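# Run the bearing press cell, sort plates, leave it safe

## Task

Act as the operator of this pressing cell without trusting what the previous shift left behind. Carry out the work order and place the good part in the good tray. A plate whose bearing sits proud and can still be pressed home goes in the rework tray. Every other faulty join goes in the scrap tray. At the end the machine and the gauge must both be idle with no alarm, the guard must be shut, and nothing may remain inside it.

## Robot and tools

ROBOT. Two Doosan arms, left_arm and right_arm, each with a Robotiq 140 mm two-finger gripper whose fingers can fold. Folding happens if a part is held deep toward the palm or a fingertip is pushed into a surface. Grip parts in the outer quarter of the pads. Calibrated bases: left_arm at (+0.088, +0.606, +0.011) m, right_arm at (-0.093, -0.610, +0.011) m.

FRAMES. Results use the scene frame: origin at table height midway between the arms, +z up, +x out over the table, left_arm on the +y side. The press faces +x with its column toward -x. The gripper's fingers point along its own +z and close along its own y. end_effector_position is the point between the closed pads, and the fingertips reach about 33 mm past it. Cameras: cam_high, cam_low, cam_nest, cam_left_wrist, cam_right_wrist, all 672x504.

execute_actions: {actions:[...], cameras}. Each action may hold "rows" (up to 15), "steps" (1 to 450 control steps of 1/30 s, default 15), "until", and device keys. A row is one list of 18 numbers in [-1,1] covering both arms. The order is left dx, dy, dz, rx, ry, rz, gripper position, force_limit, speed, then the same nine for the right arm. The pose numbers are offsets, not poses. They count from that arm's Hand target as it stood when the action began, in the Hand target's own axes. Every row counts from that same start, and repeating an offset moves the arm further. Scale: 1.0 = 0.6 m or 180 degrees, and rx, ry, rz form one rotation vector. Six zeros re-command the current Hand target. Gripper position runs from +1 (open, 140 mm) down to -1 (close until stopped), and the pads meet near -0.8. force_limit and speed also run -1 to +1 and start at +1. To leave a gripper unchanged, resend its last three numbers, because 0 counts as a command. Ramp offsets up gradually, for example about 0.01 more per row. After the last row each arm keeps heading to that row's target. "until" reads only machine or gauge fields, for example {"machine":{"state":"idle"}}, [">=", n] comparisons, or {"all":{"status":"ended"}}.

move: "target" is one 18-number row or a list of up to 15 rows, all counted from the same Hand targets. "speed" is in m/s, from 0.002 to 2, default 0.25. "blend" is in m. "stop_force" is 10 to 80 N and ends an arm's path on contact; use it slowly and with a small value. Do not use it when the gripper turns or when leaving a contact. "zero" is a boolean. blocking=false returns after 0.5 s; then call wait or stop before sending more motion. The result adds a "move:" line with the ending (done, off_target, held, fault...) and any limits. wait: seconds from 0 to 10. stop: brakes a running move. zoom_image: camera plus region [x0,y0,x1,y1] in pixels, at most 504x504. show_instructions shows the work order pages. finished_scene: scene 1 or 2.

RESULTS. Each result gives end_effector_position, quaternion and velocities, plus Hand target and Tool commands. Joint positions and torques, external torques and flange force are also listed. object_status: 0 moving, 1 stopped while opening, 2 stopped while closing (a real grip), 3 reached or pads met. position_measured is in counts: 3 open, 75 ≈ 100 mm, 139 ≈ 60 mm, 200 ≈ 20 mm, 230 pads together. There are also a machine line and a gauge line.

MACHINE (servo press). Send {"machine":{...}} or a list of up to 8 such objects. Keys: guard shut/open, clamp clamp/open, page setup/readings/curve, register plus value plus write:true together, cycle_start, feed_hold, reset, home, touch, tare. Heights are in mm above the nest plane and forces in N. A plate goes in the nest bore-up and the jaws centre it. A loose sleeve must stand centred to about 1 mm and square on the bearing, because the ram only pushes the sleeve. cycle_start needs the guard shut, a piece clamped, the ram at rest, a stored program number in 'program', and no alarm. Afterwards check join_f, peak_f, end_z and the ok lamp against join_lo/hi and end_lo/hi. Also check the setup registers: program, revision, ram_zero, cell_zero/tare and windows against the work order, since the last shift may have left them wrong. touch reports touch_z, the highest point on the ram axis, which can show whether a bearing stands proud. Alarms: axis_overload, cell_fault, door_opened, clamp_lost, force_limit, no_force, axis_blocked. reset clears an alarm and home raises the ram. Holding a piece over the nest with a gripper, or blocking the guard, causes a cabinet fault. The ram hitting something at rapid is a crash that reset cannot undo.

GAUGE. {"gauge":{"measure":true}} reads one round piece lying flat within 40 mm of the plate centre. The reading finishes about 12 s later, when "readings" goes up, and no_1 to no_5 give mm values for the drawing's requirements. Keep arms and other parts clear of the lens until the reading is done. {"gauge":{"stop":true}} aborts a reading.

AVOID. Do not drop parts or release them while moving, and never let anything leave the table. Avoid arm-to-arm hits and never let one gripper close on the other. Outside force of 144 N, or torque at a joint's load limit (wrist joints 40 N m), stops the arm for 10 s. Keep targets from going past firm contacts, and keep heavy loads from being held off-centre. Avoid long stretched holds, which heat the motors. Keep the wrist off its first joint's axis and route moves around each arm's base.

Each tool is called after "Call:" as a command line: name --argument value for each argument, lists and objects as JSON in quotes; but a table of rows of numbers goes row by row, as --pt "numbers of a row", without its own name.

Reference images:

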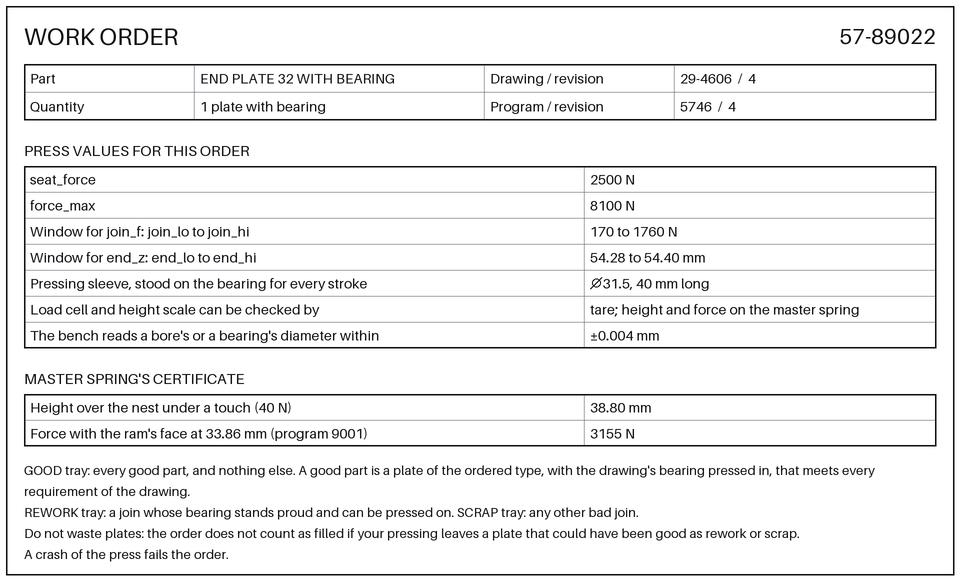

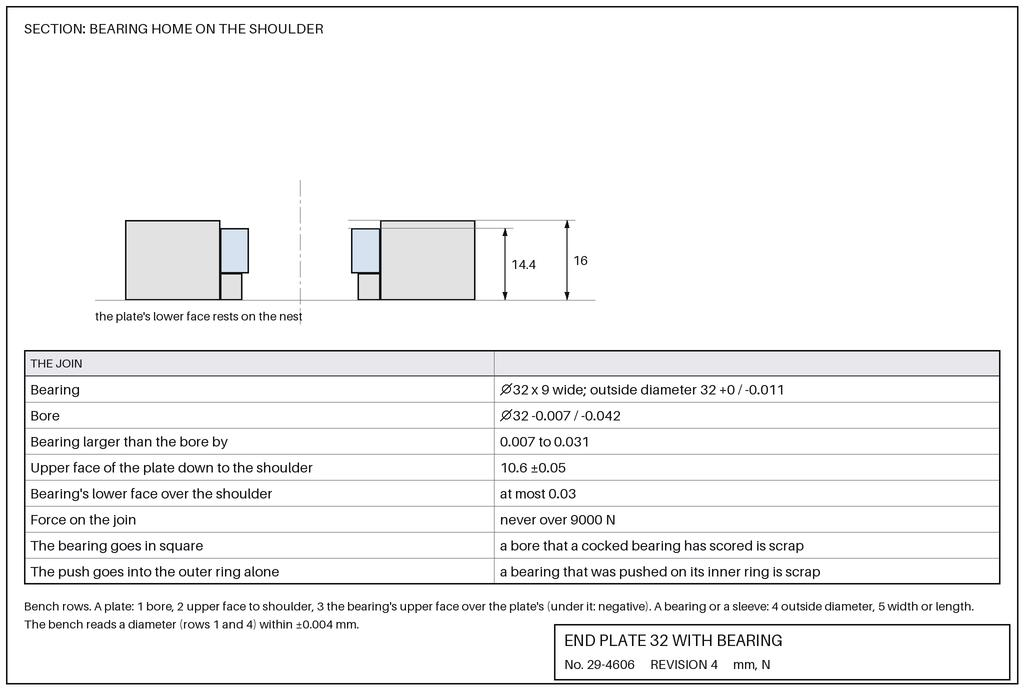

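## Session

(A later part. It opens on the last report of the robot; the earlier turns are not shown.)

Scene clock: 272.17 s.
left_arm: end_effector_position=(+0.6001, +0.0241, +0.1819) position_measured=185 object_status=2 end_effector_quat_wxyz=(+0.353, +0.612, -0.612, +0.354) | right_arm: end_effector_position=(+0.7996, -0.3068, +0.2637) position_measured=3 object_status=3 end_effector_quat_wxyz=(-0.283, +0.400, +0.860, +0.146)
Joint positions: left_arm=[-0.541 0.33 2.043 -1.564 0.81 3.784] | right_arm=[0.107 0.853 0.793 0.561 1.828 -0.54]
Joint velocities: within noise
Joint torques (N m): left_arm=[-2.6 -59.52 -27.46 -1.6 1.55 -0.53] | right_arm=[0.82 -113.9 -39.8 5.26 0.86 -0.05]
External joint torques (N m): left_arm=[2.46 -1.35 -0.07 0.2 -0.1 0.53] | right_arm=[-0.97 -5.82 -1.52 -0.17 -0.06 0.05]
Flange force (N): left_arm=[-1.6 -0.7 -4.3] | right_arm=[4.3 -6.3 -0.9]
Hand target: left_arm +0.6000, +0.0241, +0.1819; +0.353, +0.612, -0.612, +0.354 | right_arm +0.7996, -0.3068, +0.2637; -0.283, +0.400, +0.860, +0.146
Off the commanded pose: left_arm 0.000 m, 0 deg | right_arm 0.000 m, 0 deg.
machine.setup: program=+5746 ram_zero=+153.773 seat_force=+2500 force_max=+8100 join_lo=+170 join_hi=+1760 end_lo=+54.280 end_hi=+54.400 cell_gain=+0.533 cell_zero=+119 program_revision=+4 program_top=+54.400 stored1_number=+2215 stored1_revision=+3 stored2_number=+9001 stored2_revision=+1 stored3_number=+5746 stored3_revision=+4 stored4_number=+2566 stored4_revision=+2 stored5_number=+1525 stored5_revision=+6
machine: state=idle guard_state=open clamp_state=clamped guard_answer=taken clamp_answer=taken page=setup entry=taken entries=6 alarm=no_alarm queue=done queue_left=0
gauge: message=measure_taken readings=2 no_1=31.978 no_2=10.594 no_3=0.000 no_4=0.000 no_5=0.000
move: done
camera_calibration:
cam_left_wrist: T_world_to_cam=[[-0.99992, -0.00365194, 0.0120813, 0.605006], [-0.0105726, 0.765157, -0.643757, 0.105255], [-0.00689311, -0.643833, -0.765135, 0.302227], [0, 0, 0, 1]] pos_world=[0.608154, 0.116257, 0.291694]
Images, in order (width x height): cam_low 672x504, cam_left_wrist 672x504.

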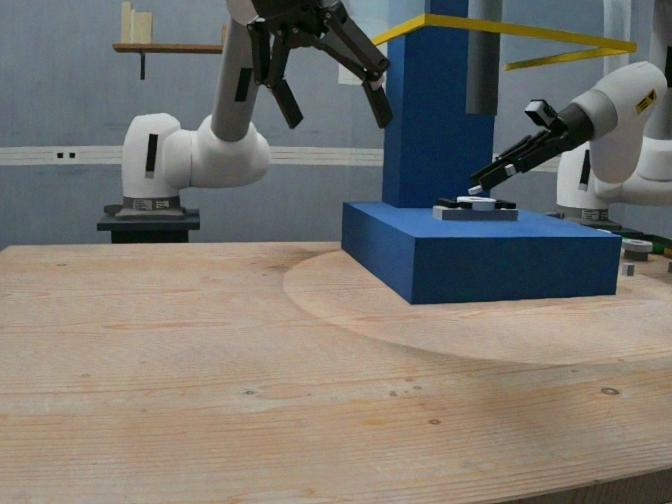

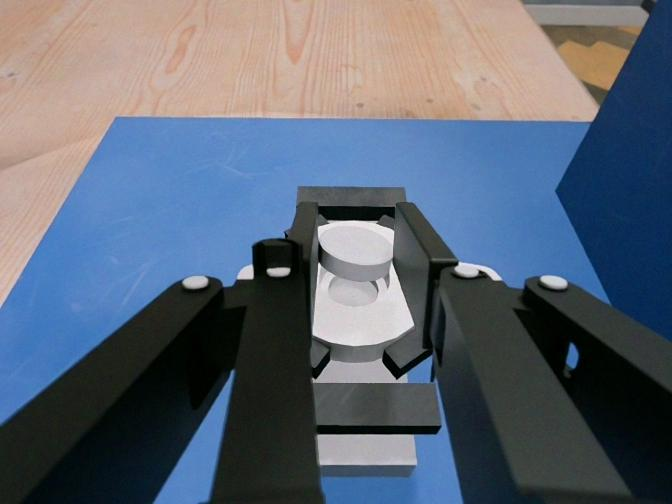

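Call:
move --target '[0.0071,0.0158,0.0123,0,0,0,-1,-0.2,-1,0,0,0,0,0,0,1,1,1]' --speed 0.04 --cameras '[]'

Call:
move --target '[-0.0209,0,0.0121,0,0,0,-1,-0.2,-1,0,0,0,0,0,0,1,1,1]' --speed 0.006 --stop_force 15 --cameras '["cam_left_wrist","cam_low"]'

Call:
zoom_image --camera "cam_left_wrist" --region '[306, 200, 406, 300]'

Call:
zoom_image --camera "cam_low" --region '[430, 150, 530, 230]'

Scene clock: 273.07 s.
left_arm: end_effector_position=(+0.5906, +0.0156, +0.1819) position_measured=185 object_status=2 end_effector_quat_wxyz=(+0.353, +0.612, -0.612, +0.354) | right_arm: end_effector_position=(+0.7996, -0.3068, +0.2637) position_measured=3 object_status=3 end_effector_quat_wxyz=(-0.283, +0.400, +0.860, +0.146)
Joint positions: left_arm=[-0.562 0.325 2.051 -1.581 0.796 3.787] | right_arm=[0.107 0.853 0.793 0.561 1.828 -0.54]
Joint velocities: within noise
Joint torques (N m): left_arm=[-3.1 -58.09 -27.07 -1.35 1.34 -0.44] | right_arm=[0.76 -113.86 -40.04 5.26 0.8 -0.01]
External joint torques (N m): left_arm=[3.19 -2.72 -0.51 -0.06 0.11 0.44] | right_arm=[-0.91 -5.64 -1.2 -0.19 0 0.01]
Flange force (N): left_arm=[-0.8 -0.6 -6.5] | right_arm=[4.4 -7.1 -0.3]
Hand target: left_arm +0.5906, +0.0155, +0.1819; +0.353, +0.612, -0.612, +0.354 | right_arm +0.7996, -0.3068, +0.2637; -0.283, +0.400, +0.860, +0.146
Off the commanded pose: left_arm 0.000 m, 0 deg | right_arm 0.000 m, 0 deg.
machine.setup: program=+5746 ram_zero=+153.773 seat_force=+2500 force_max=+8100 join_lo=+170 join_hi=+1760 end_lo=+54.280 end_hi=+54.400 cell_gain=+0.533 cell_zero=+119 program_revision=+4 program_top=+54.400 stored1_number=+2215 stored1_revision=+3 stored2_number=+9001 stored2_revision=+1 stored3_number=+5746 stored3_revision=+4 stored4_number=+2566 stored4_revision=+2 stored5_number=+1525 stored5_revision=+6
machine: state=idle guard_state=open clamp_state=clamped guard_answer=taken clamp_answer=taken page=setup entry=taken entries=6 alarm=no_alarm queue=done queue_left=0
gauge: message=measure_taken readings=2 no_1=31.978 no_2=10.594 no_3=0.000 no_4=0.000 no_5=0.000
move: done
No camera images: "cameras" was empty.

Scene clock: 276.17 s.
left_arm: end_effector_position=(+0.5906, +0.0155, +0.1674) position_measured=185 object_status=2 end_effector_quat_wxyz=(+0.353, +0.612, -0.612, +0.354) | right_arm: end_effector_position=(+0.7996, -0.3068, +0.2637) position_measured=3 object_status=3 end_effector_quat_wxyz=(-0.283, +0.400, +0.860, +0.146)
Joint positions: left_arm=[-0.563 0.345 2.059 -1.608 0.796 3.826] | right_arm=[0.107 0.853 0.793 0.561 1.828 -0.54]
Joint velocities: within noise
Joint torques (N m): left_arm=[-8.1 -50.68 -17.41 1.45 1.5 -0.4] | right_arm=[0.46 -113.95 -39.85 5.27 0.83 -0.06]
External joint torques (N m): left_arm=[8.02 -10.98 -9.19 -2.92 0.03 0.4] | right_arm=[-0.6 -6.15 -1.61 -0.17 -0.03 0.06]
Flange force (N): left_arm=[8.0 -7.1 -13.0] | right_arm=[4.8 -6.4 -0.9]
Hand target: left_arm +0.5906, +0.0155, +0.1674; +0.353, +0.612, -0.612, +0.354 | right_arm +0.7996, -0.3068, +0.2637; -0.283, +0.400, +0.860, +0.146
Off the commanded pose: left_arm 0.000 m, 0 deg | right_arm 0.000 m, 0 deg.
machine.setup: program=+5746 ram_zero=+153.773 seat_force=+2500 force_max=+8100 join_lo=+170 join_hi=+1760 end_lo=+54.280 end_hi=+54.400 cell_gain=+0.533 cell_zero=+119 program_revision=+4 program_top=+54.400 stored1_number=+2215 stored1_revision=+3 stored2_number=+9001 stored2_revision=+1 stored3_number=+5746 stored3_revision=+4 stored4_number=+2566 stored4_revision=+2 stored5_number=+1525 stored5_revision=+6
machine: state=idle guard_state=open clamp_state=clamped guard_answer=taken clamp_answer=taken page=setup entry=taken entries=6 alarm=no_alarm queue=done queue_left=0
gauge: message=measure_taken readings=2 no_1=31.978 no_2=10.594 no_3=0.000 no_4=0.000 no_5=0.000
move: done
camera_calibration:
cam_left_wrist: T_world_to_cam=[[-0.99992, -0.00358731, 0.0121576, 0.595622], [-0.0105722, 0.765158, -0.643756, 0.1024], [-0.00699311, -0.643833, -0.765134, 0.28559], [0, 0, 0, 1]] pos_world=[0.598654, 0.107657, 0.277194]
Images, in order (width x height): cam_low 672x504, cam_left_wrist 672x504.

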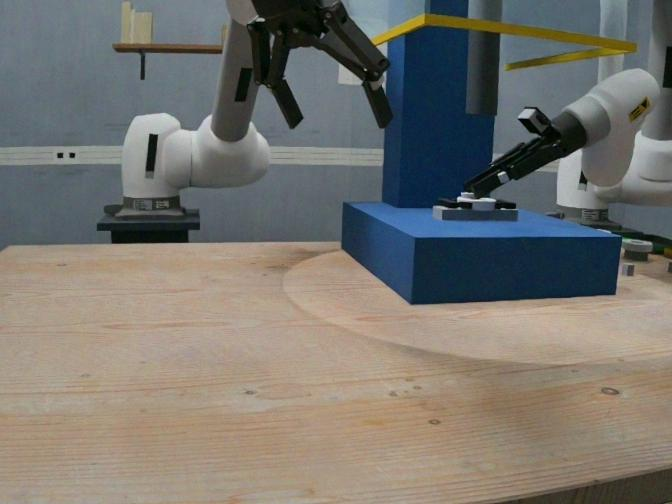

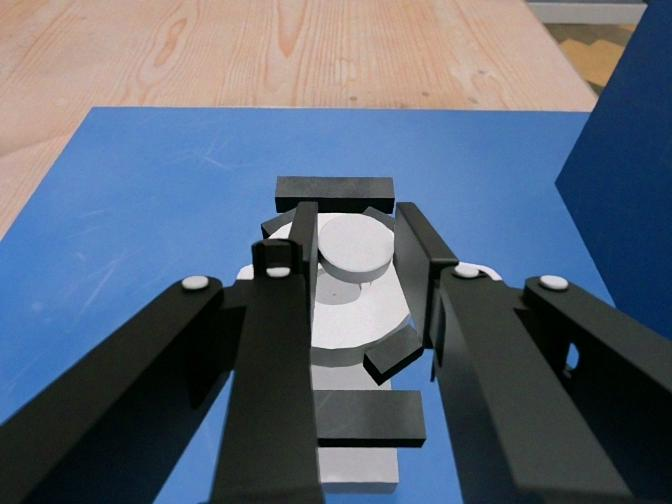

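Scaled by 5.040.

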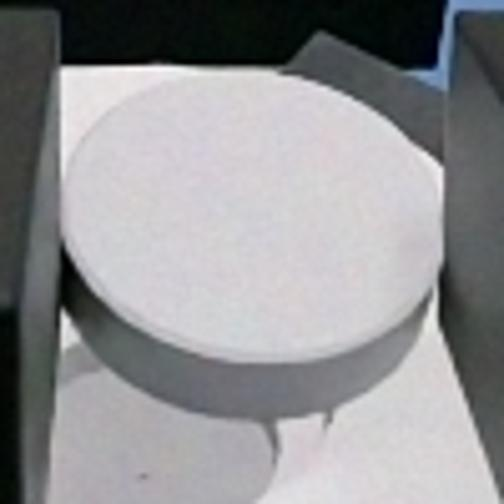

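Scaled by 5.040.

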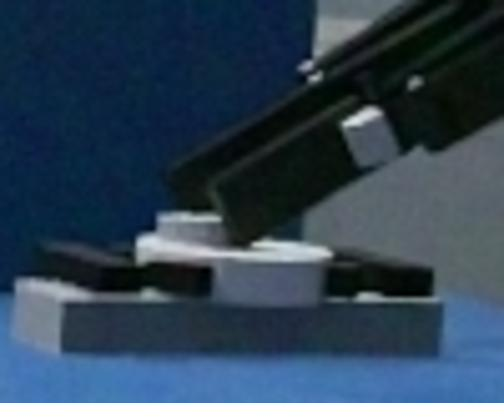

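Call:
execute_actions --actions '[{"rows":[[0,0,0,0,0,0,-0.2,0.1,-1,0,0,0,0,0,0,1,1,1]],"steps":50},{"rows":[[0.0013,0,0.0022,0,0,0,-0.2,0.1,-1,0,0,0,0,0,0,1,1,1]],"steps":15}]' --cameras '["cam_left_wrist","cam_low"]'

Call:
zoom_image --camera "cam_left_wrist" --region '[306, 200, 406, 300]'

Call:
zoom_image --camera "cam_low" --region '[430, 150, 530, 230]'

Scene clock: 278.70 s.
left_arm: end_effector_position=(+0.5906, +0.0140, +0.1674) position_measured=154 object_status=3 end_effector_quat_wxyz=(+0.353, +0.612, -0.612, +0.354) | right_arm: end_effector_position=(+0.7996, -0.3068, +0.2637) position_measured=3 object_status=3 end_effector_quat_wxyz=(-0.283, +0.400, +0.860, +0.146)
Joint positions: left_arm=[-0.565 0.346 2.057 -1.609 0.795 3.825] | right_arm=[0.107 0.853 0.793 0.561 1.828 -0.54]
Joint velocities: within noise
Joint torques (N m): left_arm=[-3.02 -59.53 -26.3 -1.4 1.54 -0.37] | right_arm=[0.54 -114.22 -39.78 5.27 0.79 -0.01]
External joint torques (N m): left_arm=[3.04 -2.48 -0.43 -0.07 -0.01 0.37] | right_arm=[-0.7 -5.86 -1.74 -0.16 0 0.01]
External joint torques at the end of the 1st action: left_arm=[2.88 -3.25 -0.42 -0.06 -0.02 0.4] | right_arm=[-0.74 -5.76 -1.47 -0.14 -0.03 0.04]
Flange force (N): left_arm=[-0.6 -0.6 -6.0] | right_arm=[4.3 -5.4 -1.4]
Flange force at the end of the 1st action (N): left_arm=[0.1 0.4 -6.8] | right_arm=[4.4 -6.2 -0.8]
Hand target: left_arm +0.5906, +0.0140, +0.1674; +0.353, +0.612, -0.612, +0.354 | right_arm +0.7996, -0.3068, +0.2637; -0.283, +0.400, +0.860, +0.146
Off the commanded pose: left_arm 0.000 m, 0 deg | right_arm 0.000 m, 0 deg.
machine.setup: program=+5746 ram_zero=+153.773 seat_force=+2500 force_max=+8100 join_lo=+170 join_hi=+1760 end_lo=+54.280 end_hi=+54.400 cell_gain=+0.533 cell_zero=+119 program_revision=+4 program_top=+54.400 stored1_number=+2215 stored1_revision=+3 stored2_number=+9001 stored2_revision=+1 stored3_number=+5746 stored3_revision=+4 stored4_number=+2566 stored4_revision=+2 stored5_number=+1525 stored5_revision=+6
machine: state=idle guard_state=open clamp_state=clamped guard_answer=taken clamp_answer=taken page=setup entry=taken entries=6 alarm=no_alarm queue=done queue_left=0
gauge: message=measure_taken readings=2 no_1=31.978 no_2=10.594 no_3=0.000 no_4=0.000 no_5=0.000
camera_calibration:
cam_left_wrist: T_world_to_cam=[[-0.99992, -0.00358731, 0.0121576, 0.595616], [-0.0105722, 0.765158, -0.643756, 0.103612], [-0.00699311, -0.643833, -0.765134, 0.284701], [0, 0, 0, 1]] pos_world=[0.598654, 0.106157, 0.277294]
Images, in order (width x height): cam_low 672x504, cam_left_wrist 672x504.

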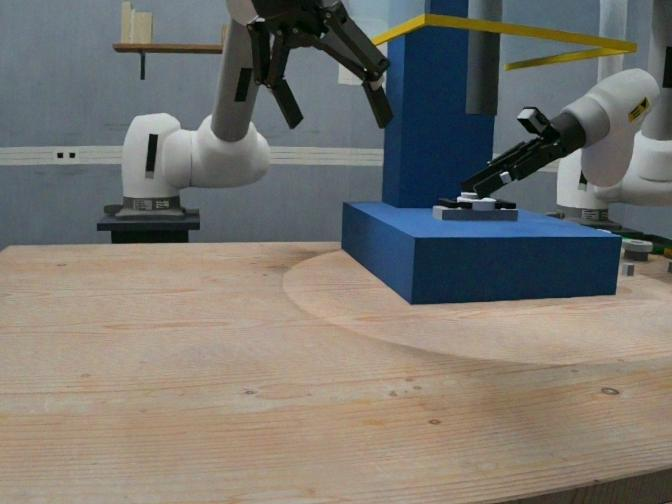

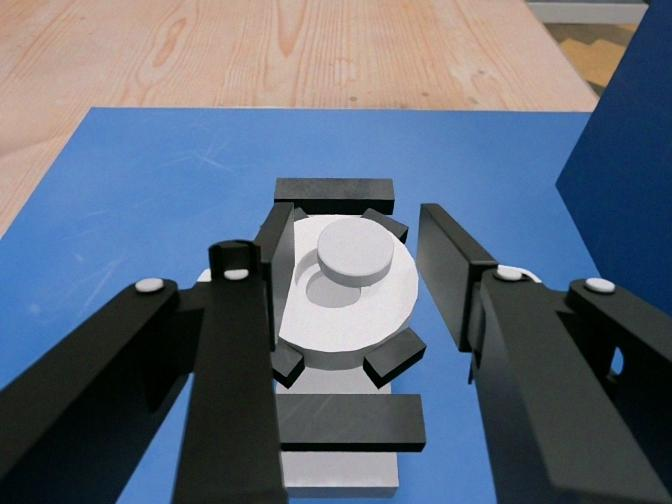

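Scaled by 5.040.

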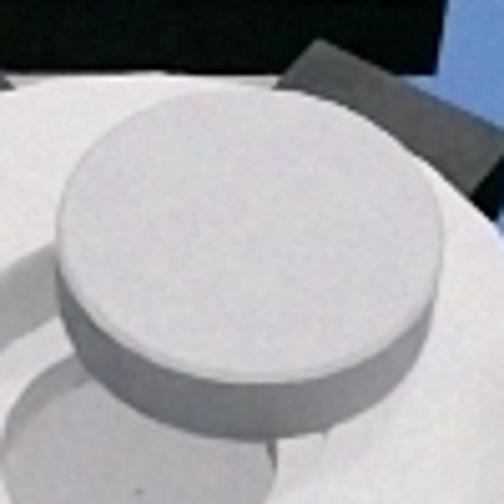

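Scaled by 5.040.

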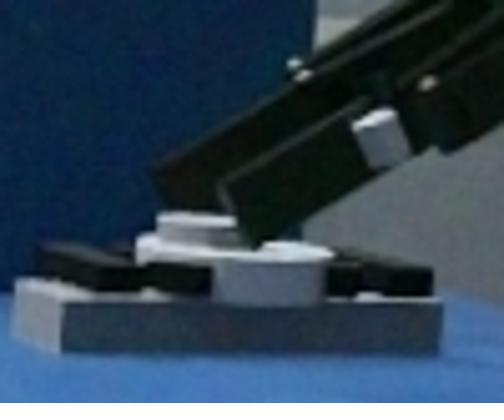

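Call:
execute_actions --actions '[{"rows":[[0,0,0,0,0,0,-1,-0.2,-1,0,0,0,0,0,0,1,1,1]],"steps":100}]' --cameras '[]'

Call:
move --pt "0.0217 0 -0.0125 0 0 0 -1 -0.2 -1 0 0 0 0 0 0 1 1 1" --pt "0.0129 -0.0145 -0.0249 0 0 0 -1 -0.2 -1 0 0 0 0 0 0 1 1 1" --speed 0.03 --cameras '["cam_left_wrist","cam_low"]'

Call:
zoom_image --camera "cam_left_wrist" --region '[306, 200, 406, 300]'

Call:
zoom_image --camera "cam_low" --region '[430, 150, 530, 230]'

Scene clock: 282.40 s.
left_arm: end_effector_position=(+0.5906, +0.0140, +0.1674) position_measured=184 object_status=2 end_effector_quat_wxyz=(+0.353, +0.612, -0.612, +0.354) | right_arm: end_effector_position=(+0.7996, -0.3068, +0.2637) position_measured=3 object_status=3 end_effector_quat_wxyz=(-0.283, +0.400, +0.860, +0.146)
Joint positions: left_arm=[-0.565 0.346 2.057 -1.609 0.795 3.825] | right_arm=[0.107 0.853 0.793 0.561 1.828 -0.54]
Joint velocities: within noise
Joint torques (N m): left_arm=[-3.18 -57.58 -25.62 -1.18 1.17 -0.45] | right_arm=[0.6 -113.77 -40.16 5.24 0.91 -0.06]
External joint torques (N m): left_arm=[3.12 -4.57 -1.09 -0.29 0.37 0.45] | right_arm=[-0.74 -6.32 -1.32 -0.14 -0.1 0.06]
Flange force (N): left_arm=[1.1 0.5 -8.2] | right_arm=[5.2 -7.9 0.0]
Hand target: left_arm +0.5906, +0.0140, +0.1674; +0.353, +0.612, -0.612, +0.354 | right_arm +0.7996, -0.3068, +0.2637; -0.283, +0.400, +0.860, +0.146
Off the commanded pose: left_arm 0.000 m, 0 deg | right_arm 0.000 m, 0 deg.
machine.setup: program=+5746 ram_zero=+153.773 seat_force=+2500 force_max=+8100 join_lo=+170 join_hi=+1760 end_lo=+54.280 end_hi=+54.400 cell_gain=+0.533 cell_zero=+119 program_revision=+4 program_top=+54.400 stored1_number=+2215 stored1_revision=+3 stored2_number=+9001 stored2_revision=+1 stored3_number=+5746 stored3_revision=+4 stored4_number=+2566 stored4_revision=+2 stored5_number=+1525 stored5_revision=+6
machine: state=idle guard_state=open clamp_state=clamped guard_answer=taken clamp_answer=taken page=setup entry=taken entries=6 alarm=no_alarm queue=done queue_left=0
gauge: message=measure_taken readings=2 no_1=31.978 no_2=10.594 no_3=0.000 no_4=0.000 no_5=0.000
No camera images: "cameras" was empty.

Scene clock: 283.63 s.
left_arm: end_effector_position=(+0.5992, +0.0230, +0.1816) position_measured=184 object_status=2 end_effector_quat_wxyz=(+0.353, +0.612, -0.612, +0.354) | right_arm: end_effector_position=(+0.7996, -0.3068, +0.2637) position_measured=3 object_status=3 end_effector_quat_wxyz=(-0.283, +0.400, +0.860, +0.146)
Joint positions: left_arm=[-0.544 0.33 2.044 -1.566 0.809 3.784] | right_arm=[0.107 0.853 0.793 0.561 1.828 -0.54]
Joint velocities: within noise
Joint torques (N m): left_arm=[-2.37 -58.77 -27.43 -1.45 1.54 -0.43] | right_arm=[1.07 -114.1 -40.01 5.34 0.81 0]
External joint torques (N m): left_arm=[2.21 -2.56 -0.18 0.04 -0.09 0.43] | right_arm=[-1.22 -5.44 -1.27 -0.25 -0.02 0]
Flange force (N): left_arm=[-0.3 0.8 -5.3] | right_arm=[3.9 -6.7 -0.7]
Hand target: left_arm +0.5993, +0.0231, +0.1816; +0.353, +0.612, -0.612, +0.354 | right_arm +0.7996, -0.3068, +0.2637; -0.283, +0.400, +0.860, +0.146
Off the commanded pose: left_arm 0.000 m, 0 deg | right_arm 0.000 m, 0 deg.
machine.setup: program=+5746 ram_zero=+153.773 seat_force=+2500 force_max=+8100 join_lo=+170 join_hi=+1760 end_lo=+54.280 end_hi=+54.400 cell_gain=+0.533 cell_zero=+119 program_revision=+4 program_top=+54.400 stored1_number=+2215 stored1_revision=+3 stored2_number=+9001 stored2_revision=+1 stored3_number=+5746 stored3_revision=+4 stored4_number=+2566 stored4_revision=+2 stored5_number=+1525 stored5_revision=+6
machine: state=idle guard_state=open clamp_state=clamped guard_answer=taken clamp_answer=taken page=setup entry=taken entries=6 alarm=no_alarm queue=done queue_left=0
gauge: message=measure_taken readings=2 no_1=31.978 no_2=10.594 no_3=0.000 no_4=0.000 no_5=0.000
move: done
camera_calibration:
cam_left_wrist: T_world_to_cam=[[-0.99992, -0.00358731, 0.0121576, 0.604176], [-0.0105722, 0.765158, -0.643756, 0.105894], [-0.00699311, -0.643833, -0.765134, 0.301345], [0, 0, 0, 1]] pos_world=[0.607354, 0.115157, 0.291394]
Images, in order (width x height): cam_low 672x504, cam_left_wrist 672x504.

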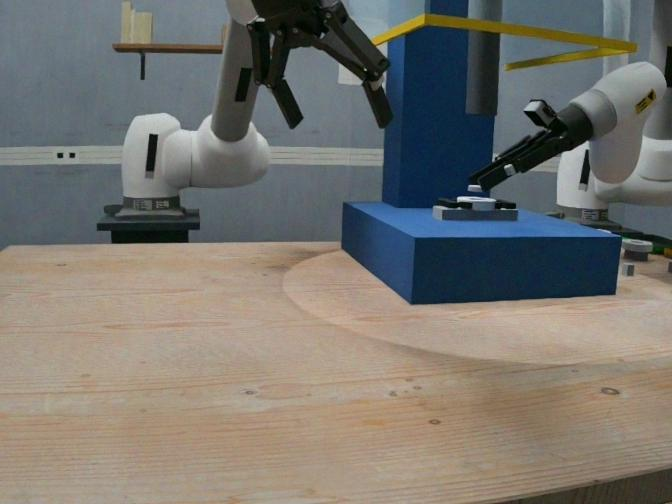

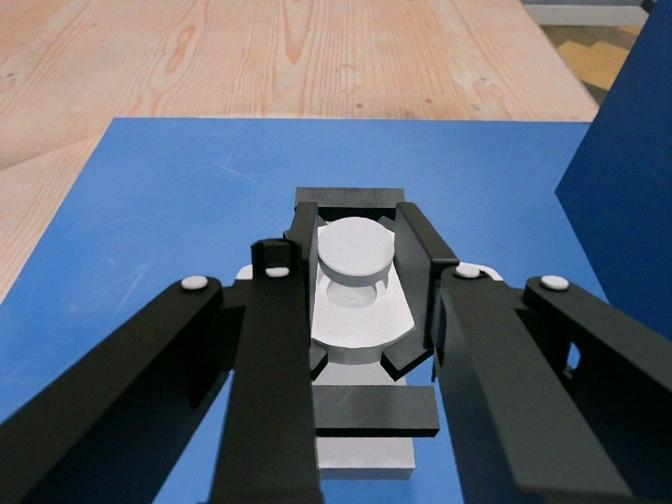

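Scaled by 5.040.

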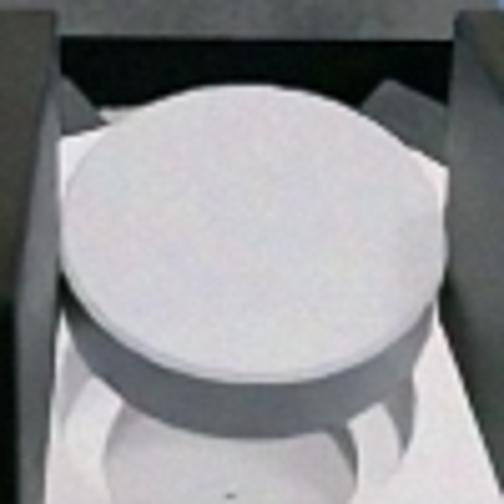

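Scaled by 5.040.

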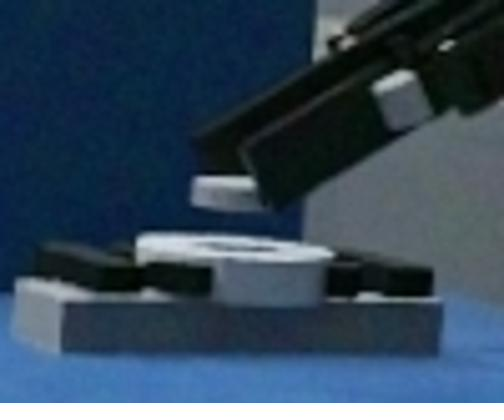

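Call:
move --pt "-0.0005 -0.0008 -0.0009 0 0 0 -1 -0.2 -1 0 0 0 0 0 0 1 1 1" --pt "-0.0179 -0.0008 0.0091 0 0 0 -1 -0.2 -1 0 0 0 0 0 0 1 1 1" --speed 0.03 --cameras '[]'

Call:
move --target '[-0.0217,0,0.0125,0,0,0,-1,-0.2,-1,0,0,0,0,0,0,1,1,1]' --speed 0.003 --stop_force 10 --cameras '["cam_left_wrist","cam_low"]'

Call:
zoom_image --camera "cam_left_wrist" --region '[306, 200, 406, 300]'

Scene clock: 284.63 s.
left_arm: end_effector_position=(+0.5998, +0.0237, +0.1696) position_measured=184 object_status=2 end_effector_quat_wxyz=(+0.353, +0.612, -0.612, +0.354) | right_arm: end_effector_position=(+0.7996, -0.3068, +0.2637) position_measured=3 object_status=3 end_effector_quat_wxyz=(-0.283, +0.400, +0.860, +0.146)
Joint positions: left_arm=[-0.542 0.346 2.05 -1.586 0.81 3.816] | right_arm=[0.107 0.853 0.793 0.561 1.828 -0.54]
Joint velocities: within noise
Joint torques (N m): left_arm=[-2.98 -60.45 -26.55 -1.49 1.54 -0.57] | right_arm=[0.93 -114.08 -39.78 5.32 0.8 -0.04]
External joint torques (N m): left_arm=[2.88 -1.54 -0.25 0.06 -0.02 0.57] | right_arm=[-1.08 -5.6 -1.47 -0.24 0.01 0.04]
Flange force (N): left_arm=[-1.8 -1.0 -4.8] | right_arm=[4.0 -6.1 -1.1]
Hand target: left_arm +0.5998, +0.0237, +0.1695; +0.353, +0.612, -0.612, +0.354 | right_arm +0.7996, -0.3068, +0.2637; -0.283, +0.400, +0.860, +0.146
Off the commanded pose: left_arm 0.000 m, 0 deg | right_arm 0.000 m, 0 deg.
machine.setup: program=+5746 ram_zero=+153.773 seat_force=+2500 force_max=+8100 join_lo=+170 join_hi=+1760 end_lo=+54.280 end_hi=+54.400 cell_gain=+0.533 cell_zero=+119 program_revision=+4 program_top=+54.400 stored1_number=+2215 stored1_revision=+3 stored2_number=+9001 stored2_revision=+1 stored3_number=+5746 stored3_revision=+4 stored4_number=+2566 stored4_revision=+2 stored5_number=+1525 stored5_revision=+6
machine: state=idle guard_state=open clamp_state=clamped guard_answer=taken clamp_answer=taken page=setup entry=taken entries=6 alarm=no_alarm queue=done queue_left=0
gauge: message=measure_taken readings=2 no_1=31.978 no_2=10.594 no_3=0.000 no_4=0.000 no_5=0.000
move: done
No camera images: "cameras" was empty.

Scene clock: 286.13 s.
left_arm: end_effector_position=(+0.5998, +0.0236, +0.1668) position_measured=184 object_status=2 end_effector_quat_wxyz=(+0.353, +0.612, -0.612, +0.354) | right_arm: end_effector_position=(+0.7996, -0.3068, +0.2637) position_measured=3 object_status=3 end_effector_quat_wxyz=(-0.283, +0.400, +0.860, +0.146)
Joint positions: left_arm=[-0.542 0.35 2.052 -1.592 0.81 3.823] | right_arm=[0.107 0.853 0.793 0.561 1.828 -0.54]
Joint velocities: within noise
Joint torques (N m): left_arm=[-4.57 -49.15 -21.36 0.12 -0.91 -0.43] | right_arm=[0.73 -114.23 -39.85 5.25 0.91 0]
External joint torques (N m): left_arm=[4.38 -13.3 -5.32 -1.56 2.45 0.43] | right_arm=[-0.89 -5.58 -1.57 -0.15 -0.11 0]
Flange force (N): left_arm=[9.2 2.0 -17.6] | right_arm=[4.0 -5.8 -1.0]
Hand target: left_arm +0.5998, +0.0237, +0.1668; +0.353, +0.612, -0.612, +0.354 (not the last commanded pose) | right_arm +0.7996, -0.3068, +0.2637; -0.283, +0.400, +0.860, +0.146
Off the commanded pose: left_arm 0.012 m, 0 deg | right_arm 0.000 m, 0 deg.
machine.setup: program=+5746 ram_zero=+153.773 seat_force=+2500 force_max=+8100 join_lo=+170 join_hi=+1760 end_lo=+54.280 end_hi=+54.400 cell_gain=+0.533 cell_zero=+119 program_revision=+4 program_top=+54.400 stored1_number=+2215 stored1_revision=+3 stored2_number=+9001 stored2_revision=+1 stored3_number=+5746 stored3_revision=+4 stored4_number=+2566 stored4_revision=+2 stored5_number=+1525 stored5_revision=+6
machine: state=idle guard_state=open clamp_state=clamped guard_answer=taken clamp_answer=taken page=setup entry=taken entries=6 alarm=no_alarm queue=done queue_left=0
gauge: message=measure_taken readings=2 no_1=31.978 no_2=10.594 no_3=0.000 no_4=0.000 no_5=0.000
move: contact (left_arm)
camera_calibration:
cam_left_wrist: T_world_to_cam=[[-0.99992, -0.00364929, 0.0120816, 0.604886], [-0.0105722, 0.765017, -0.643923, 0.0959632], [-0.00689276, -0.644, -0.764995, 0.290471], [0, 0, 0, 1]] pos_world=[0.607854, 0.115857, 0.276693]
Images, in order (width x height): cam_low 672x504, cam_left_wrist 672x504.

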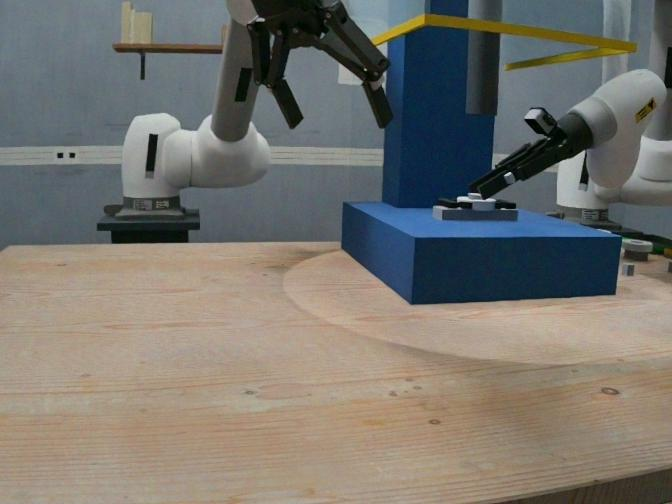

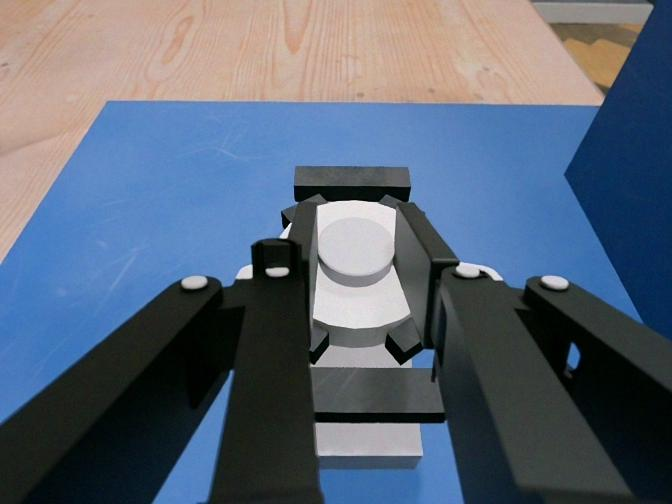

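Scaled by 5.040.

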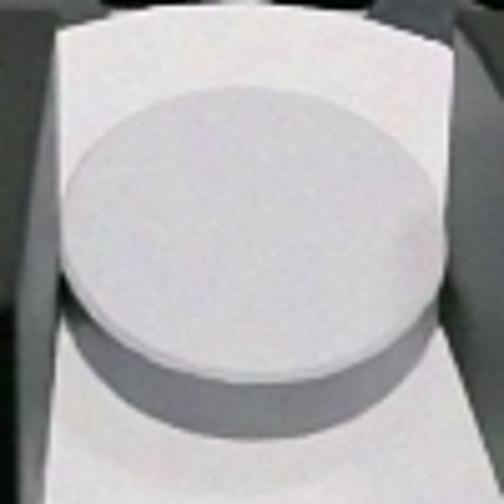

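Call:
execute_actions --actions '[{"rows":[[0.0004,0,-0.0002,0,0,0,-1,-0.2,-1,0,0,0,0,0,0,1,1,1]],"steps":15},{"rows":[[0,0,0,0,0,0,-0.2,0.1,-1,0,0,0,0,0,0,1,1,1]],"steps":50}]' --cameras '["cam_left_wrist","cam_low","cam_nest"]'

Call:
zoom_image --camera "cam_low" --region '[430, 150, 530, 230]'

Call:
zoom_image --camera "cam_left_wrist" --region '[306, 200, 406, 300]'

Scene clock: 288.67 s.
left_arm: end_effector_position=(+0.5998, +0.0236, +0.1671) position_measured=154 object_status=3 end_effector_quat_wxyz=(+0.353, +0.612, -0.612, +0.354) | right_arm: end_effector_position=(+0.7996, -0.3068, +0.2637) position_measured=3 object_status=3 end_effector_quat_wxyz=(-0.283, +0.400, +0.860, +0.146)
Joint positions: left_arm=[-0.542 0.35 2.052 -1.591 0.81 3.823] | right_arm=[0.107 0.853 0.793 0.561 1.828 -0.54]
Joint velocities: within noise
Joint torques (N m): left_arm=[-2.93 -59.67 -26.48 -1.39 1.52 -0.43] | right_arm=[1.01 -113.37 -39.85 5.27 0.87 -0.11]
External joint torques (N m): left_arm=[2.64 -2.1 -0.07 -0.04 0 0.43] | right_arm=[-1.19 -6.08 -1.37 -0.21 -0.08 0.11]
External joint torques at the end of the 1st action: left_arm=[3.63 -8.79 -3.16 -0.85 1.78 0.42] | right_arm=[-0.81 -5.57 -1.52 -0.16 -0.04 0.04]
Flange force (N): left_arm=[-1.1 0.1 -5.3] | right_arm=[4.6 -7.4 -0.5]
Flange force at the end of the 1st action (N): left_arm=[5.0 1.1 -13.0] | right_arm=[4.1 -5.8 -1.0]
Hand target: left_arm +0.5998, +0.0236, +0.1671; +0.353, +0.612, -0.612, +0.354 | right_arm +0.7996, -0.3068, +0.2637; -0.283, +0.400, +0.860, +0.146
Off the commanded pose: left_arm 0.000 m, 0 deg | right_arm 0.000 m, 0 deg.
machine.setup: program=+5746 ram_zero=+153.773 seat_force=+2500 force_max=+8100 join_lo=+170 join_hi=+1760 end_lo=+54.280 end_hi=+54.400 cell_gain=+0.533 cell_zero=+119 program_revision=+4 program_top=+54.400 stored1_number=+2215 stored1_revision=+3 stored2_number=+9001 stored2_revision=+1 stored3_number=+5746 stored3_revision=+4 stored4_number=+2566 stored4_revision=+2 stored5_number=+1525 stored5_revision=+6
machine: state=idle guard_state=open clamp_state=clamped guard_answer=taken clamp_answer=taken page=setup entry=taken entries=6 alarm=no_alarm queue=done queue_left=0
gauge: message=measure_taken readings=2 no_1=31.978 no_2=10.594 no_3=0.000 no_4=0.000 no_5=0.000
camera_calibration:
cam_left_wrist: T_world_to_cam=[[-0.99992, -0.00365022, 0.0120819, 0.604883], [-0.0105726, 0.765066, -0.643865, 0.0960704], [-0.00689319, -0.643941, -0.765044, 0.290631], [0, 0, 0, 1]] pos_world=[0.607854, 0.115857, 0.276894]
Images, in order (width x height): cam_low 672x504, cam_nest 672x504, cam_left_wrist 672x504.

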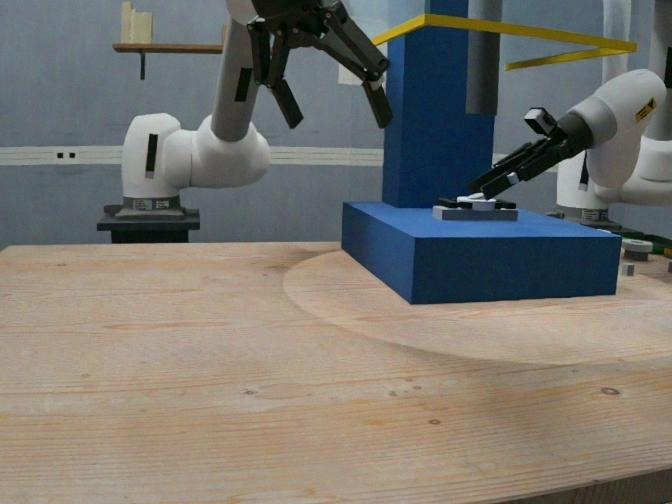

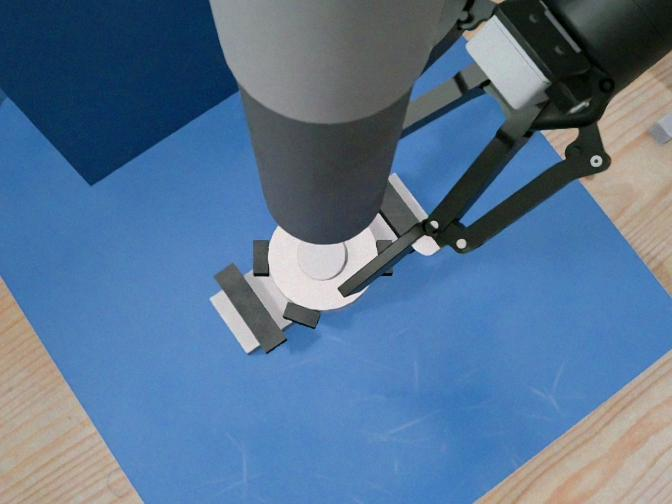

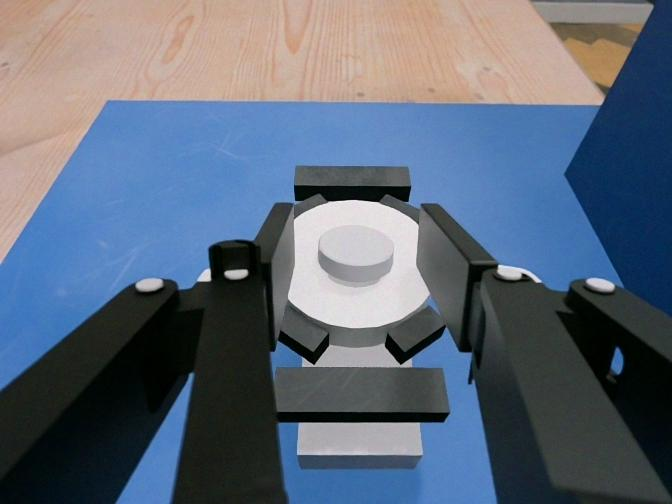

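Scaled by 5.040.

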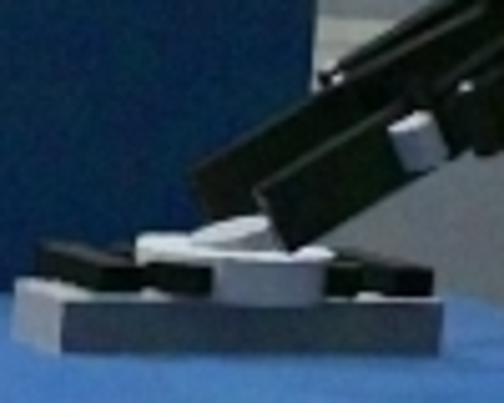

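Scaled by 5.040.

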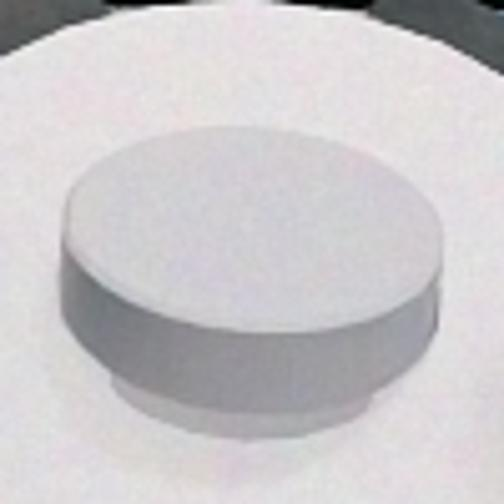

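Call:
execute_actions --actions '[{"rows":[[0,0,0,0,0,0,-1,-0.2,-1,0,0,0,0,0,0,1,1,1]],"steps":100}]' --cameras '[]'

Call:
move --pt "0.0217 0 -0.0125 0 0 0 -1 -0.2 -1 0 0 0 0 0 0 1 1 1" --pt "0.0285 0.0153 -0.0008 0 0 0 -1 -0.2 -1 0 0 0 0 0 0 1 1 1" --speed 0.03 --cameras '["cam_low"]'

Call:
zoom_image --camera "cam_low" --region '[430, 150, 530, 230]'

Call:
move --target '[-0.0209,0,0.0121,0,0,0,-1,-0.2,-1,0,0,0,0,0,0,1,1,1]' --speed 0.006 --stop_force 15 --cameras '["cam_left_wrist","cam_low"]'

Call:
zoom_image --camera "cam_left_wrist" --region '[306, 200, 406, 300]'

Call:
zoom_image --camera "cam_low" --region '[430, 150, 530, 230]'

Scene clock: 292.63 s.
left_arm: end_effector_position=(+0.5998, +0.0236, +0.1671) position_measured=185 object_status=2 end_effector_quat_wxyz=(+0.353, +0.612, -0.612, +0.354) | right_arm: end_effector_position=(+0.7996, -0.3068, +0.2637) position_measured=3 object_status=3 end_effector_quat_wxyz=(-0.283, +0.400, +0.860, +0.146)
Joint positions: left_arm=[-0.542 0.35 2.052 -1.591 0.81 3.823] | right_arm=[0.107 0.853 0.793 0.561 1.828 -0.54]
Joint velocities: within noise
Joint torques (N m): left_arm=[-4.05 -51.56 -24.48 -0.82 -0.55 -0.5] | right_arm=[1.02 -114.46 -40.2 5.29 0.86 -0.05]
External joint torques (N m): left_arm=[3.75 -10.55 -2.16 -0.63 2.09 0.5] | right_arm=[-1.21 -4.73 -0.94 -0.22 -0.07 0.05]
Flange force (N): left_arm=[5.4 4.1 -16.4] | right_arm=[3.5 -6.5 -0.2]
Hand target: left_arm +0.5998, +0.0236, +0.1671; +0.353, +0.612, -0.612, +0.354 | right_arm +0.7996, -0.3068, +0.2637; -0.283, +0.400, +0.860, +0.146
Off the commanded pose: left_arm 0.000 m, 0 deg | right_arm 0.000 m, 0 deg.
machine.setup: program=+5746 ram_zero=+153.773 seat_force=+2500 force_max=+8100 join_lo=+170 join_hi=+1760 end_lo=+54.280 end_hi=+54.400 cell_gain=+0.533 cell_zero=+119 program_revision=+4 program_top=+54.400 stored1_number=+2215 stored1_revision=+3 stored2_number=+9001 stored2_revision=+1 stored3_number=+5746 stored3_revision=+4 stored4_number=+2566 stored4_revision=+2 stored5_number=+1525 stored5_revision=+6
machine: state=idle guard_state=open clamp_state=clamped guard_answer=taken clamp_answer=taken page=setup entry=taken entries=6 alarm=no_alarm queue=done queue_left=0
gauge: message=measure_taken readings=2 no_1=31.978 no_2=10.594 no_3=0.000 no_4=0.000 no_5=0.000
No camera images: "cameras" was empty.

Scene clock: 293.87 s.
left_arm: end_effector_position=(+0.5906, +0.0155, +0.1821) position_measured=185 object_status=2 end_effector_quat_wxyz=(+0.353, +0.612, -0.612, +0.354) | right_arm: end_effector_position=(+0.7996, -0.3068, +0.2637) position_measured=3 object_status=3 end_effector_quat_wxyz=(-0.283, +0.400, +0.860, +0.146)
Joint positions: left_arm=[-0.562 0.325 2.05 -1.581 0.796 3.787] | right_arm=[0.107 0.853 0.793 0.561 1.828 -0.54]
Joint velocities: within noise
Joint torques (N m): left_arm=[-3.02 -58.4 -27.25 -1.53 1.52 -0.42] | right_arm=[0.83 -113.67 -39.98 5.24 0.83 -0.02]
External joint torques (N m): left_arm=[3.07 -2.84 -0.42 0.09 -0.06 0.42] | right_arm=[-0.98 -5.95 -1.33 -0.16 -0.04 0.02]
Flange force (N): left_arm=[-0.3 -0.3 -6.7] | right_arm=[4.6 -7.3 -0.4]
Hand target: left_arm +0.5906, +0.0155, +0.1821; +0.353, +0.612, -0.612, +0.354 | right_arm +0.7996, -0.3068, +0.2637; -0.283, +0.400, +0.860, +0.146
Off the commanded pose: left_arm 0.000 m, 0 deg | right_arm 0.000 m, 0 deg.
machine.setup: program=+5746 ram_zero=+153.773 seat_force=+2500 force_max=+8100 join_lo=+170 join_hi=+1760 end_lo=+54.280 end_hi=+54.400 cell_gain=+0.533 cell_zero=+119 program_revision=+4 program_top=+54.400 stored1_number=+2215 stored1_revision=+3 stored2_number=+9001 stored2_revision=+1 stored3_number=+5746 stored3_revision=+4 stored4_number=+2566 stored4_revision=+2 stored5_number=+1525 stored5_revision=+6
machine: state=idle guard_state=open clamp_state=clamped guard_answer=taken clamp_answer=taken page=setup entry=taken entries=6 alarm=no_alarm queue=done queue_left=0
gauge: message=measure_taken readings=2 no_1=31.978 no_2=10.594 no_3=0.000 no_4=0.000 no_5=0.000
move: done
Images, in order (width x height): cam_low 672x504.

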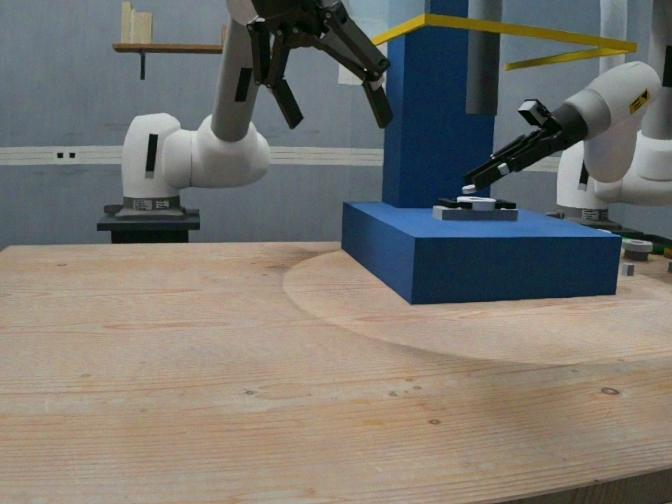

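Scaled by 5.040.

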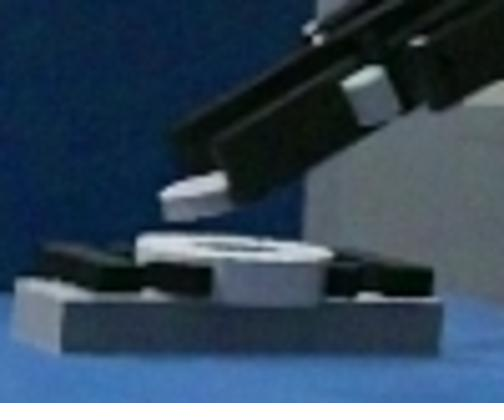

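Scene clock: 297.03 s.
left_arm: end_effector_position=(+0.5906, +0.0155, +0.1676) position_measured=185 object_status=2 end_effector_quat_wxyz=(+0.353, +0.612, -0.612, +0.354) | right_arm: end_effector_position=(+0.7996, -0.3068, +0.2637) position_measured=3 object_status=3 end_effector_quat_wxyz=(-0.283, +0.400, +0.860, +0.146)
Joint positions: left_arm=[-0.562 0.344 2.059 -1.608 0.796 3.825] | right_arm=[0.107 0.853 0.793 0.561 1.828 -0.54]
Joint velocities: within noise
Joint torques (N m): left_arm=[-7.27 -50.74 -19.07 0.84 0.98 -0.39] | right_arm=[0.62 -113.96 -39.92 5.26 0.82 -0.02]
External joint torques (N m): left_arm=[7.4 -11.1 -7.59 -2.29 0.54 0.38] | right_arm=[-0.79 -5.95 -1.51 -0.16 -0.02 0.02]
Flange force (N): left_arm=[7.5 -4.9 -14.7] | right_arm=[4.5 -6.5 -0.8]
Hand target: left_arm +0.5906, +0.0155, +0.1676; +0.353, +0.612, -0.612, +0.354 | right_arm +0.7996, -0.3068, +0.2637; -0.283, +0.400, +0.860, +0.146
Off the commanded pose: left_arm 0.000 m, 0 deg | right_arm 0.000 m, 0 deg.
machine.setup: program=+5746 ram_zero=+153.773 seat_force=+2500 force_max=+8100 join_lo=+170 join_hi=+1760 end_lo=+54.280 end_hi=+54.400 cell_gain=+0.533 cell_zero=+119 program_revision=+4 program_top=+54.400 stored1_number=+2215 stored1_revision=+3 stored2_number=+9001 stored2_revision=+1 stored3_number=+5746 stored3_revision=+4 stored4_number=+2566 stored4_revision=+2 stored5_number=+1525 stored5_revision=+6
machine: state=idle guard_state=open clamp_state=clamped guard_answer=taken clamp_answer=taken page=setup entry=taken entries=6 alarm=no_alarm queue=done queue_left=0
gauge: message=measure_taken readings=2 no_1=31.978 no_2=10.594 no_3=0.000 no_4=0.000 no_5=0.000
move: done
camera_calibration:
cam_left_wrist: T_world_to_cam=[[-0.99992, -0.00364929, 0.0120816, 0.595647], [-0.0105722, 0.765017, -0.643923, 0.102654], [-0.00689276, -0.644, -0.764995, 0.285738], [0, 0, 0, 1]] pos_world=[0.598654, 0.107657, 0.277493]
Images, in order (width x height): cam_low 672x504, cam_left_wrist 672x504.

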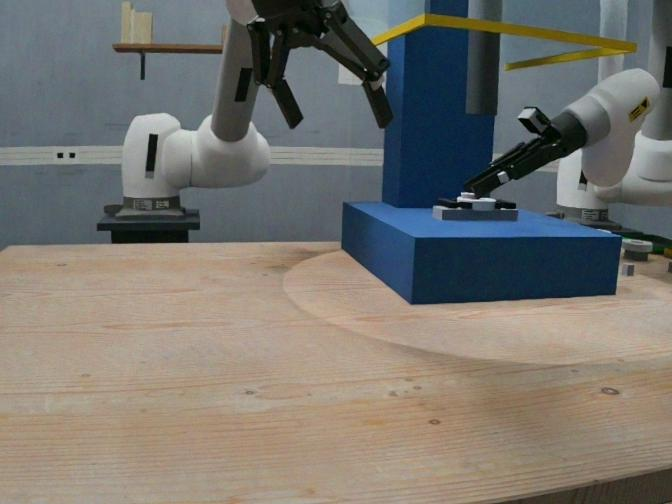

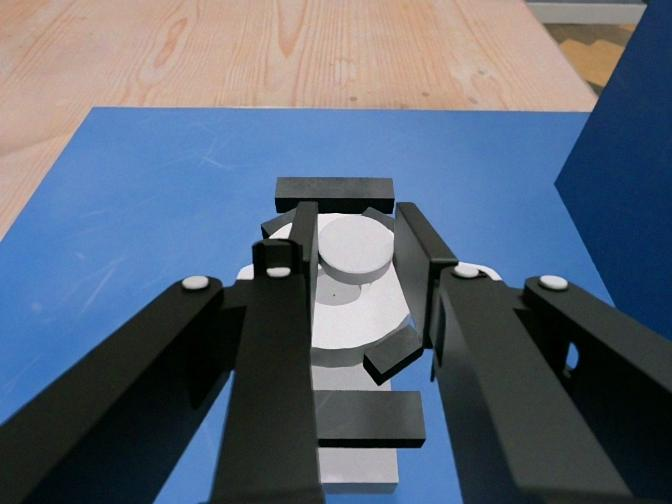

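Scaled by 5.040.

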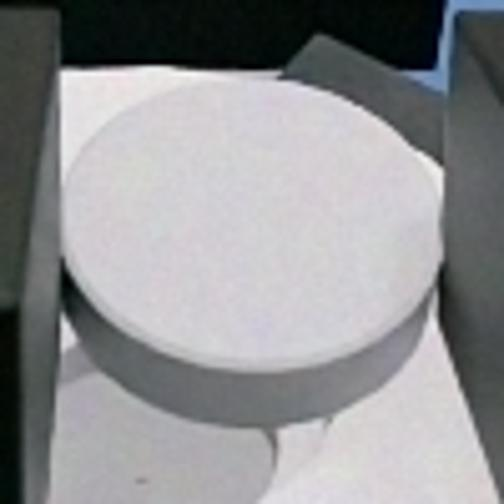

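Scaled by 5.040.

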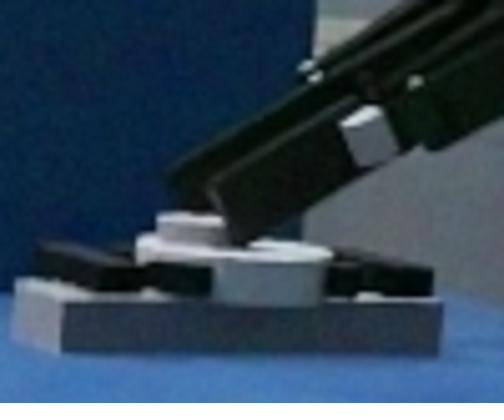

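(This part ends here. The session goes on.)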